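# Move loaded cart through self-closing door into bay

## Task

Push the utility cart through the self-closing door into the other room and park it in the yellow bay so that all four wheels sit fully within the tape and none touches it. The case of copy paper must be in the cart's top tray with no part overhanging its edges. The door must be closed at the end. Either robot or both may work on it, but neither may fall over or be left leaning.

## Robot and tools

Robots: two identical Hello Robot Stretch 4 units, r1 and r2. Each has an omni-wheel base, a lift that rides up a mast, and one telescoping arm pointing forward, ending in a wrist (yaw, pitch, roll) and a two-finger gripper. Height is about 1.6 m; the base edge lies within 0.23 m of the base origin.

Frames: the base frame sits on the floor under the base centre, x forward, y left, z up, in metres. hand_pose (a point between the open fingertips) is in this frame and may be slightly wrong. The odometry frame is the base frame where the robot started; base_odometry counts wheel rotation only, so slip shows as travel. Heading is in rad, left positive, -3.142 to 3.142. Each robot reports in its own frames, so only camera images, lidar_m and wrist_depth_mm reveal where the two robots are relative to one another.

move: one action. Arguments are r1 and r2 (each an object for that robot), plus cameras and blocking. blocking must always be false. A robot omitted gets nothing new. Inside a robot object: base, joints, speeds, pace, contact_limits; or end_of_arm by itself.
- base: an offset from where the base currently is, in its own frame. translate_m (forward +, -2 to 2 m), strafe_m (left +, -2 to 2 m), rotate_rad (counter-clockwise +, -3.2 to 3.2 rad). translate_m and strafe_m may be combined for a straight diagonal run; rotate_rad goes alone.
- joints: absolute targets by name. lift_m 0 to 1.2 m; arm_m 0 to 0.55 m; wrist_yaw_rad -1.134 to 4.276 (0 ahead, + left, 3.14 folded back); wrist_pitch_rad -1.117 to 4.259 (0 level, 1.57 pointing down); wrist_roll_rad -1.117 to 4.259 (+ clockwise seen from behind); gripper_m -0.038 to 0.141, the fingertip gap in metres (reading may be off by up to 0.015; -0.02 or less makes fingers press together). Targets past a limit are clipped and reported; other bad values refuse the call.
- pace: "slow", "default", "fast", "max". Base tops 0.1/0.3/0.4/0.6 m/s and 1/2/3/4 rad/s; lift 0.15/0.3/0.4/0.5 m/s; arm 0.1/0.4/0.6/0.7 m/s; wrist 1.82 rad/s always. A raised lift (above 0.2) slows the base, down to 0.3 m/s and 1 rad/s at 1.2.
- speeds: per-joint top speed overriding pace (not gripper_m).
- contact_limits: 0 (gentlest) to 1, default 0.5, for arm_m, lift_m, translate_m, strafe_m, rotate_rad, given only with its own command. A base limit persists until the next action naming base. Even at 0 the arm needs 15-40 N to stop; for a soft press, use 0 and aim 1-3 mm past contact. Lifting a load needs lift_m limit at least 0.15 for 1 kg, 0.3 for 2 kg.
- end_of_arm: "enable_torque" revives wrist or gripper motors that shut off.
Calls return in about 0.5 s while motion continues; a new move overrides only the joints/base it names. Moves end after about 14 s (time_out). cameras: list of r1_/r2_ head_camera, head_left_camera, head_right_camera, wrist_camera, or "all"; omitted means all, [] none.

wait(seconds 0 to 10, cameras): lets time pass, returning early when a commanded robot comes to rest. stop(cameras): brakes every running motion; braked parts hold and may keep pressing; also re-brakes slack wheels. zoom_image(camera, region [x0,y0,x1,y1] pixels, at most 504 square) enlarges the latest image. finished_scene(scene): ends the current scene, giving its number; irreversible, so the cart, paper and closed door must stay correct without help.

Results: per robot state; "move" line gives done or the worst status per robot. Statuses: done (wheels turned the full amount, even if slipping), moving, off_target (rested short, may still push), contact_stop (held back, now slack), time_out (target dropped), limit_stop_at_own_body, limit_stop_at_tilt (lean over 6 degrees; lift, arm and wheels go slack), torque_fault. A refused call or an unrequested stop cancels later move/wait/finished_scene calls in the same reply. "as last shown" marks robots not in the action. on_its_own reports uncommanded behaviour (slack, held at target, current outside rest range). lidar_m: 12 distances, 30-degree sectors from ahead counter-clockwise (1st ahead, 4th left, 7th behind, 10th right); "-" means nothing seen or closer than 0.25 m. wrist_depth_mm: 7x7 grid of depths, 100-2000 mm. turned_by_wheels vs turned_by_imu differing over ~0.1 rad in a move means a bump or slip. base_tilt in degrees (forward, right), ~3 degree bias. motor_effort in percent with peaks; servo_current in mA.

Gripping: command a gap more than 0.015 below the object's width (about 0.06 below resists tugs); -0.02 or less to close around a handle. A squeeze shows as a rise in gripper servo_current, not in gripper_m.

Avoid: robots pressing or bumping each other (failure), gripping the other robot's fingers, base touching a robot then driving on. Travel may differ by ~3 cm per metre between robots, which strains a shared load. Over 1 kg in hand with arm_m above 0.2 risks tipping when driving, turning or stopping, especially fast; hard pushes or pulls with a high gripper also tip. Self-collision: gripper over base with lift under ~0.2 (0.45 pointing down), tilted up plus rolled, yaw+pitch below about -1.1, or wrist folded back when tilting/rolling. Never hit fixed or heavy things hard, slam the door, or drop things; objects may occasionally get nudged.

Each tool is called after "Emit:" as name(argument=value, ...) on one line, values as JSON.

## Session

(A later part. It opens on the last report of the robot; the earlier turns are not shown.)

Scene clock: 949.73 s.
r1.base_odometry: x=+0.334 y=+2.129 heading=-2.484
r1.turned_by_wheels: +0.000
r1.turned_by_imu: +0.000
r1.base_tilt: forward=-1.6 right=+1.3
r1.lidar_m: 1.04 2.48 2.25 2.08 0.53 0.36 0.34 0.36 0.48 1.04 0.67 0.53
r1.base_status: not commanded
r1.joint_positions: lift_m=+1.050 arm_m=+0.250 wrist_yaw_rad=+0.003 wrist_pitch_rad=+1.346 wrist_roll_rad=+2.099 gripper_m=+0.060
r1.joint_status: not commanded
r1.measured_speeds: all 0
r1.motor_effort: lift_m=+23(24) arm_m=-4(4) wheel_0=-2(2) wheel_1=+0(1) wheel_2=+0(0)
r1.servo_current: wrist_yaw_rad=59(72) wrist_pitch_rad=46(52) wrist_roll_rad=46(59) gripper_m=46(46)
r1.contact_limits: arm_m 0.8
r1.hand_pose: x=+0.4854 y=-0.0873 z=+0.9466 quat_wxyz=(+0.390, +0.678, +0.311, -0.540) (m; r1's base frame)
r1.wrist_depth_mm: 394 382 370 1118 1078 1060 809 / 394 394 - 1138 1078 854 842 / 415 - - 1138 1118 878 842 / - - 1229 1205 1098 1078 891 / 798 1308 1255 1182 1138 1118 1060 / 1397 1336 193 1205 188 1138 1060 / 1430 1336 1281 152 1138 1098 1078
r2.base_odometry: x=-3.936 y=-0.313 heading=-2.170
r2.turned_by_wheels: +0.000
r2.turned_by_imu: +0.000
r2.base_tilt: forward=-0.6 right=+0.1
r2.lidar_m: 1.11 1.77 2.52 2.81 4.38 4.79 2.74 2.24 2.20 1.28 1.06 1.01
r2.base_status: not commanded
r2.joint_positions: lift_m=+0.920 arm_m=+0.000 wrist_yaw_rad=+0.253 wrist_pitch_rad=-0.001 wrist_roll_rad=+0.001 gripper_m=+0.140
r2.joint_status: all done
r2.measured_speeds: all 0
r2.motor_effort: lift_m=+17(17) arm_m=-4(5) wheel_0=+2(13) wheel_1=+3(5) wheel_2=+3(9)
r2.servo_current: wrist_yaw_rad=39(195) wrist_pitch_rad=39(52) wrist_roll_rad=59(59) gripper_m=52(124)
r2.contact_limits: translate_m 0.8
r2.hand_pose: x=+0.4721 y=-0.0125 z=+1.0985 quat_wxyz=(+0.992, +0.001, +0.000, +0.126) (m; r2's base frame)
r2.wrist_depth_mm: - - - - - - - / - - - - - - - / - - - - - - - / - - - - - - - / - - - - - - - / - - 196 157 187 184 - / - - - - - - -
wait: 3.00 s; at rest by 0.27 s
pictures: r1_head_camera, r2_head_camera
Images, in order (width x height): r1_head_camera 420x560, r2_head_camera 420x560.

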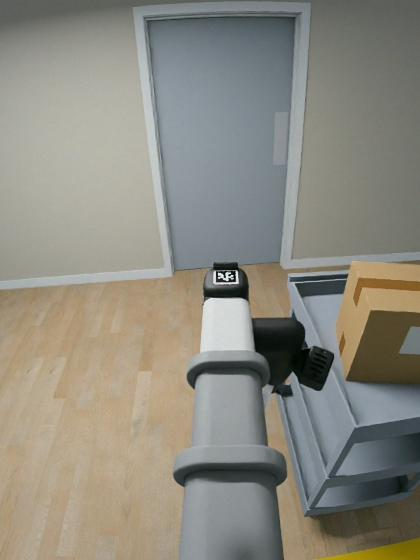

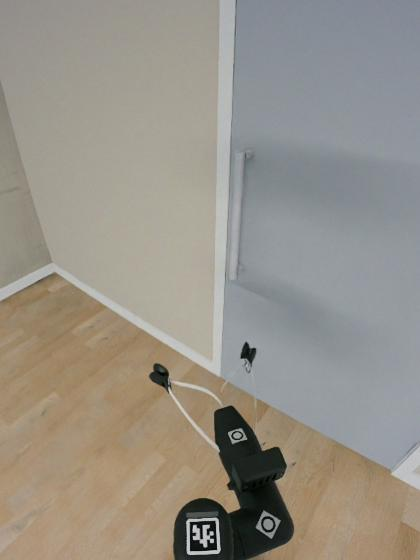

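Emit:
move(r1={"base":{"strafe_m":0.35},"joints":{"arm_m":0.0}}, blocking=false, cameras=[])

Emit:
wait(seconds=3, cameras=[])

Emit:
move(r1={"base":{"rotate_rad":-0.85}}, blocking=false, cameras=[])

Emit:
wait(seconds=3, cameras=["r1_head_camera","r1_head_left_camera"])

Emit:
zoom_image(camera="r1_head_camera", region=[60, 200, 420, 520])

Scene clock: 957.00 s.
move: r1 moving
r1.base_odometry: x=+0.356 y=+2.101 heading=-2.484
r1.turned_by_wheels: +0.000
r1.turned_by_imu: +0.000
r1.base_tilt: forward=-1.6 right=+1.3
r1.lidar_m: 1.18 2.49 2.22 2.05 0.53 0.37 0.33 0.35 0.48 1.05 0.65 0.57
r1.base_status: strafe_m moving
r1.joint_positions: lift_m=+1.050 arm_m=+0.199 wrist_yaw_rad=+0.003 wrist_pitch_rad=+1.346 wrist_roll_rad=+2.099 gripper_m=+0.060
r1.joint_status: arm_m moving
r1.measured_speeds: translate_m=+0.001 strafe_m=+0.140 rotate_rad=-0.005 lift_m=+0.000 arm_m=-0.195 wrist_yaw_rad=+0.000 wrist_pitch_rad=+0.001 wrist_roll_rad=+0.000
r1.motor_effort: lift_m=+24(24) arm_m=-5(7) wheel_0=-10(10) wheel_1=+9(10) wheel_2=+1(1)
r1.servo_current: wrist_yaw_rad=46(59) wrist_pitch_rad=39(46) wrist_roll_rad=26(59) gripper_m=39(52)
r1.hand_pose: x=+0.4345 y=-0.0873 z=+0.9466 quat_wxyz=(+0.390, +0.678, +0.311, -0.540) (m; r1's base frame)
r1.wrist_depth_mm: 399 379 1138 1138 1078 1025 991 / 410 402 - 1160 1098 866 831 / - - - 1160 1160 866 842 / - - 1229 1160 1118 1078 866 / 1366 1336 1255 1182 1138 1078 1060 / 1430 1366 194 1205 189 1098 1078 / 1430 1336 1281 153 1160 1098 1098
r2: as last shown
r2.lidar_m: 1.14 1.77 2.53 2.80 4.38 4.78 2.74 2.23 2.21 1.30 1.03 1.02
r2.motor_effort: lift_m=+17(17) arm_m=-5(5) wheel_0=+2(3) wheel_1=+3(4) wheel_2=+3(4)
r2.servo_current: wrist_yaw_rad=39(59) wrist_pitch_rad=39(46) wrist_roll_rad=46(52) gripper_m=59(59)
r2.contact_limits: translate_m 0.8
r2.wrist_depth_mm: - - - - - - - / - - - - - - - / - - - - - - - / - - - - - - - / - - - - - - - / - - 196 157 187 182 - / - - - - - - -
pictures: none
No camera images: "cameras" was empty.

Scene clock: 959.00 s.
earlier move: r1 done
r1.base_odometry: x=+0.548 y=+1.852 heading=-2.484
r1.turned_by_wheels: +0.000
r1.turned_by_imu: +0.002
r1.base_tilt: forward=-1.6 right=+1.2
r1.lidar_m: 2.41 2.45 1.88 1.75 0.58 0.40 0.34 0.37 0.51 1.16 0.74 0.89
r1.base_status: done
r1.joint_positions: lift_m=+1.050 arm_m=+0.000 wrist_yaw_rad=+0.002 wrist_pitch_rad=+1.347 wrist_roll_rad=+2.099 gripper_m=+0.060
r1.joint_status: all done
r1.measured_speeds: all 0
r1.motor_effort: lift_m=+23(24) arm_m=-4(7) wheel_0=-2(12) wheel_1=-1(10) wheel_2=+0(1)
r1.servo_current: wrist_yaw_rad=39(72) wrist_pitch_rad=39(46) wrist_roll_rad=52(78) gripper_m=39(52)
r1.hand_pose: x=+0.2353 y=-0.0873 z=+0.9466 quat_wxyz=(+0.390, +0.677, +0.311, -0.540) (m; r1's base frame)
r1.wrist_depth_mm: - 1182 1160 1118 1060 1042 - / - 1229 1182 1138 1098 878 459 / - 1255 1205 1118 917 878 1025 / 1308 1281 1205 1182 917 891 1042 / 1366 1281 1229 1205 1160 1098 1078 / 1397 1336 195 1205 188 1138 1098 / 1397 1336 1308 153 1182 1138 1078
r2.base_odometry: x=-3.936 y=-0.313 heading=-2.170
r2.turned_by_wheels: +0.000
r2.turned_by_imu: +0.000
r2.base_tilt: forward=-0.7 right=+0.1
r2.lidar_m: 1.12 1.79 2.53 2.82 4.42 4.75 2.77 2.23 2.21 1.29 1.02 1.02
r2.base_status: not commanded
r2.joint_positions: lift_m=+0.920 arm_m=+0.000 wrist_yaw_rad=+0.253 wrist_pitch_rad=-0.001 wrist_roll_rad=+0.001 gripper_m=+0.140
r2.joint_status: not commanded
r2.measured_speeds: all 0
r2.motor_effort: lift_m=+17(17) arm_m=-4(5) wheel_0=+2(3) wheel_1=+3(4) wheel_2=+3(4)
r2.servo_current: wrist_yaw_rad=46(59) wrist_pitch_rad=39(46) wrist_roll_rad=46(59) gripper_m=59(59)
r2.contact_limits: translate_m 0.8
r2.hand_pose: x=+0.4721 y=-0.0125 z=+1.0985 quat_wxyz=(+0.992, +0.001, +0.000, +0.126) (m; r2's base frame)
r2.wrist_depth_mm: - - - - - - - / - - - - - - - / - - - - - - - / - - - - - - - / - - - - - - - / - - 196 157 187 182 - / - - - - - - -
wait: 2.00 of 3 s (r1 has come to rest)
pictures: none
No camera images: "cameras" was empty.

Scene clock: 959.50 s.
move: r1 moving
r1.base_odometry: x=+0.548 y=+1.852 heading=-2.667
r1.turned_by_wheels: -0.183
r1.turned_by_imu: -0.184
r1.base_tilt: forward=-1.6 right=+1.3
r1.lidar_m: 2.39 2.40 2.04 1.76 0.79 0.43 0.35 0.37 0.45 0.78 0.83 0.77
r1.base_status: rotate_rad moving
r1.joint_positions: lift_m=+1.050 arm_m=+0.000 wrist_yaw_rad=+0.002 wrist_pitch_rad=+1.347 wrist_roll_rad=+2.099 gripper_m=+0.060
r1.joint_status: not commanded
r1.measured_speeds: translate_m=+0.000 strafe_m=+0.000 rotate_rad=-0.708 lift_m=+0.000 arm_m=+0.000 wrist_yaw_rad=+0.000 wrist_pitch_rad=+0.000 wrist_roll_rad=+0.000
r1.motor_effort: lift_m=+23(23) arm_m=-4(4) wheel_0=+6(7) wheel_1=+6(7) wheel_2=+5(7)
r1.servo_current: wrist_yaw_rad=33(59) wrist_pitch_rad=46(46) wrist_roll_rad=52(59) gripper_m=46(52)
r1.hand_pose: x=+0.2353 y=-0.0873 z=+0.9466 quat_wxyz=(+0.390, +0.677, +0.311, -0.540) (m; r1's base frame)
r1.wrist_depth_mm: - 1205 1160 1138 1060 1025 - / - 1205 1182 1138 1098 866 976 / - 1255 1205 1138 904 866 1025 / - 1255 1205 1182 917 878 1042 / 1336 1308 1229 1229 1118 1098 1078 / 1397 1336 195 1205 188 1138 1078 / 1397 1308 1308 153 1182 1118 1098
r2: as last shown
r2.base_tilt: forward=-0.7 right=+0.0
r2.lidar_m: 1.11 1.78 2.53 2.79 4.37 4.76 2.77 2.23 2.21 1.28 1.02 1.03
r2.motor_effort: lift_m=+17(17) arm_m=-4(5) wheel_0=+2(3) wheel_1=+3(3) wheel_2=+3(3)
r2.servo_current: wrist_yaw_rad=52(52) wrist_pitch_rad=39(46) wrist_roll_rad=46(52) gripper_m=46(59)
r2.contact_limits: translate_m 0.8
r2.wrist_depth_mm: - - - - - - - / - - - - - - - / - - - - - - - / - - - - - - - / - - - - - - - / - - 196 157 188 182 - / - - - - - - -
pictures: none
No camera images: "cameras" was empty.

Scene clock: 960.83 s.
earlier move: r1 done
r1.base_odometry: x=+0.548 y=+1.852 heading=+2.950
r1.turned_by_wheels: -0.666
r1.turned_by_imu: -0.670
r1.base_tilt: forward=-1.6 right=+1.3
r1.lidar_m: 0.78 1.12 2.40 2.27 1.75 1.08 0.48 0.38 0.38 0.41 0.60 1.08
r1.base_status: done
r1.joint_positions: lift_m=+1.050 arm_m=+0.000 wrist_yaw_rad=+0.002 wrist_pitch_rad=+1.347 wrist_roll_rad=+2.099 gripper_m=+0.060
r1.joint_status: not commanded
r1.measured_speeds: all 0
r1.motor_effort: lift_m=+23(23) arm_m=-5(5) wheel_0=+2(9) wheel_1=+2(8) wheel_2=+2(7)
r1.servo_current: wrist_yaw_rad=52(72) wrist_pitch_rad=46(46) wrist_roll_rad=46(59) gripper_m=46(52)
r1.hand_pose: x=+0.2353 y=-0.0873 z=+0.9466 quat_wxyz=(+0.390, +0.677, +0.311, -0.540) (m; r1's base frame)
r1.wrist_depth_mm: 1281 1229 1182 1138 1078 1042 1008 / 1308 1205 1182 1138 1118 891 544 / 1281 1229 1205 1160 917 878 1025 / 1336 1229 1229 1182 931 891 1042 / 1366 1308 1255 1182 1160 1078 1060 / - - 194 1182 187 1098 1060 / - 141 1308 143 1160 1118 1098
r2.base_odometry: x=-3.936 y=-0.313 heading=-2.170
r2.turned_by_wheels: +0.000
r2.turned_by_imu: +0.000
r2.base_tilt: forward=-0.7 right=+0.1
r2.lidar_m: 1.11 1.81 2.53 2.82 4.42 4.79 2.76 2.24 2.21 1.25 1.04 1.01
r2.base_status: not commanded
r2.joint_positions: lift_m=+0.920 arm_m=+0.000 wrist_yaw_rad=+0.253 wrist_pitch_rad=-0.001 wrist_roll_rad=+0.001 gripper_m=+0.140
r2.joint_status: not commanded
r2.measured_speeds: all 0
r2.motor_effort: lift_m=+17(17) arm_m=-5(5) wheel_0=+2(3) wheel_1=+3(4) wheel_2=+4(4)
r2.servo_current: wrist_yaw_rad=52(59) wrist_pitch_rad=39(46) wrist_roll_rad=59(59) gripper_m=46(59)
r2.contact_limits: translate_m 0.8
r2.hand_pose: x=+0.4721 y=-0.0125 z=+1.0985 quat_wxyz=(+0.992, +0.001, +0.000, +0.126) (m; r2's base frame)
r2.wrist_depth_mm: - - - - - - - / - - - - - - - / - - - - - - - / - - - - - - - / - - - - - - - / - - 196 157 188 182 - / - - - - - - -
wait: 1.33 of 3 s (r1 has come to rest)
pictures: r1_head_camera, r1_head_left_camera
Images, in order (width x height): r1_head_camera 420x560, r1_head_left_camera 420x672.

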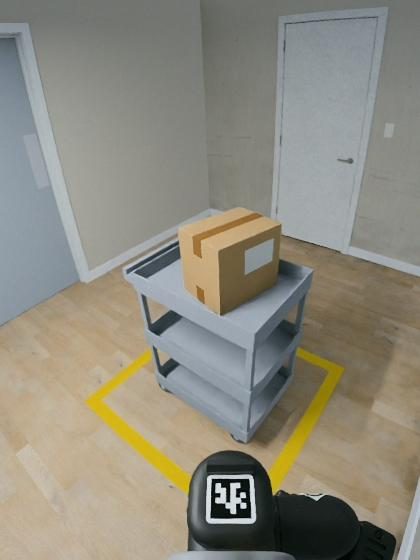

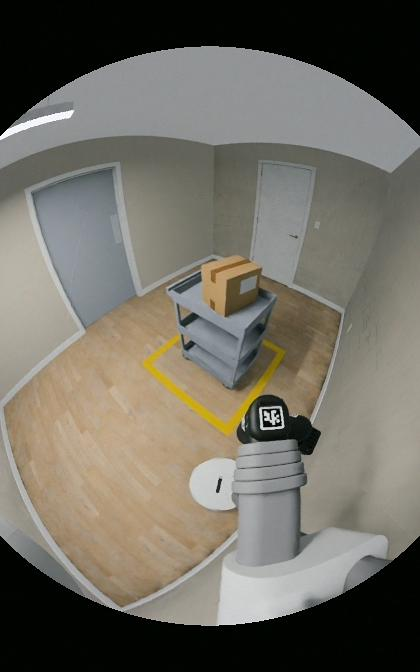

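Scaled by 1.400 from the camera's 420x560 image, which has a finer 600x800 frame.

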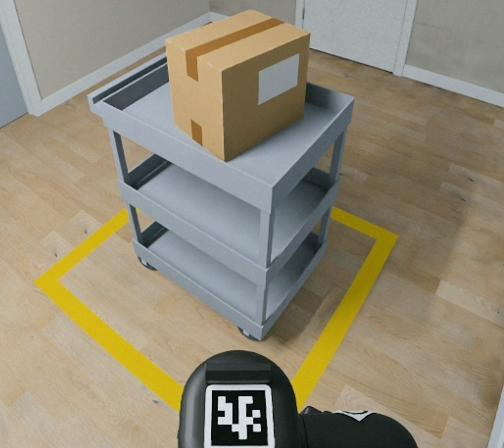

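Emit:
zoom_image(camera="r1_head_camera", region=[0, 10, 120, 330])

Emit:
wait(seconds=0, cameras=["r2_head_camera"])

Emit:
zoom_image(camera="r2_head_camera", region=[190, 0, 290, 420])

Scaled by 1.575 from the camera's 420x560 image, which has a finer 600x800 frame.

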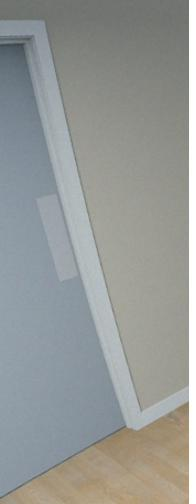

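Scene clock: 967.17 s.
r1.base_odometry: x=+0.548 y=+1.852 heading=+2.950
r1.turned_by_wheels: +0.000
r1.turned_by_imu: +0.000
r1.base_tilt: forward=-1.6 right=+1.3
r1.lidar_m: 0.78 1.14 2.40 2.27 1.78 1.07 0.50 0.39 0.37 0.39 0.62 1.07
r1.base_status: done
r1.joint_positions: lift_m=+1.050 arm_m=+0.000 wrist_yaw_rad=+0.002 wrist_pitch_rad=+1.347 wrist_roll_rad=+2.099 gripper_m=+0.060
r1.joint_status: not commanded
r1.measured_speeds: all 0
r1.motor_effort: lift_m=+23(23) arm_m=-4(5) wheel_0=+2(9) wheel_1=+2(8) wheel_2=+2(7)
r1.servo_current: wrist_yaw_rad=46(72) wrist_pitch_rad=46(46) wrist_roll_rad=52(59) gripper_m=39(52)
r1.hand_pose: x=+0.2353 y=-0.0873 z=+0.9466 quat_wxyz=(+0.390, +0.677, +0.311, -0.540) (m; r1's base frame)
r1.wrist_depth_mm: 1255 1182 1160 1118 1078 1025 991 / 1281 1255 1182 1138 1098 878 544 / 1308 1229 1182 1160 904 878 1025 / 1366 1281 1205 1182 917 891 1042 / 1366 1281 1229 1205 1160 1098 1078 / - - 194 1229 189 1118 1078 / - 140 1281 143 1182 1118 1118
r2.base_odometry: x=-3.936 y=-0.313 heading=-2.170
r2.turned_by_wheels: +0.000
r2.turned_by_imu: +0.000
r2.base_tilt: forward=-0.7 right=+0.1
r2.lidar_m: 1.12 1.81 2.53 2.81 4.41 4.79 2.74 2.23 2.21 1.26 1.04 1.01
r2.base_status: not commanded
r2.joint_positions: lift_m=+0.920 arm_m=+0.000 wrist_yaw_rad=+0.253 wrist_pitch_rad=-0.001 wrist_roll_rad=+0.001 gripper_m=+0.140
r2.joint_status: not commanded
r2.measured_speeds: all 0
r2.motor_effort: lift_m=+17(17) arm_m=-5(5) wheel_0=+2(3) wheel_1=+3(4) wheel_2=+3(4)
r2.servo_current: wrist_yaw_rad=46(59) wrist_pitch_rad=39(46) wrist_roll_rad=46(59) gripper_m=52(59)
r2.contact_limits: translate_m 0.8
r2.hand_pose: x=+0.4721 y=-0.0125 z=+1.0985 quat_wxyz=(+0.992, +0.001, +0.000, +0.126) (m; r2's base frame)
r2.wrist_depth_mm: - - - - - - - / - - - - - - - / - - - - - - - / - - - - - - - / - - - - - - - / - - 197 157 187 182 - / - - - - - - -
pictures: r2_head_camera
Images, in order (width x height): r2_head_camera 420x560.

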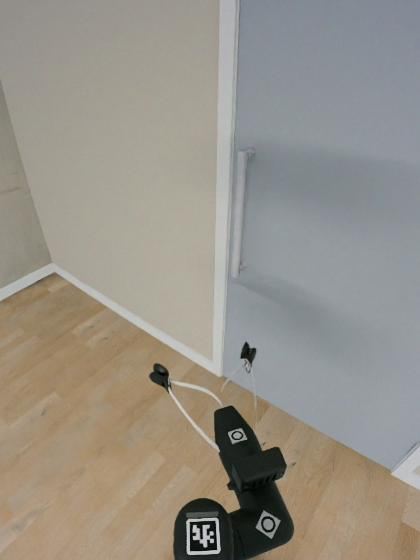

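Scaled by 1.200 from the camera's 420x560 image, which has a finer 1200x1600 frame.

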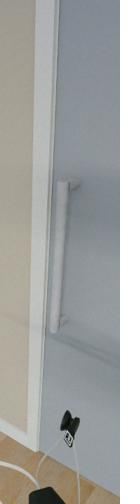

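Shut.

Emit:
finished_scene(scene=2)

The scene is finished: the task was done.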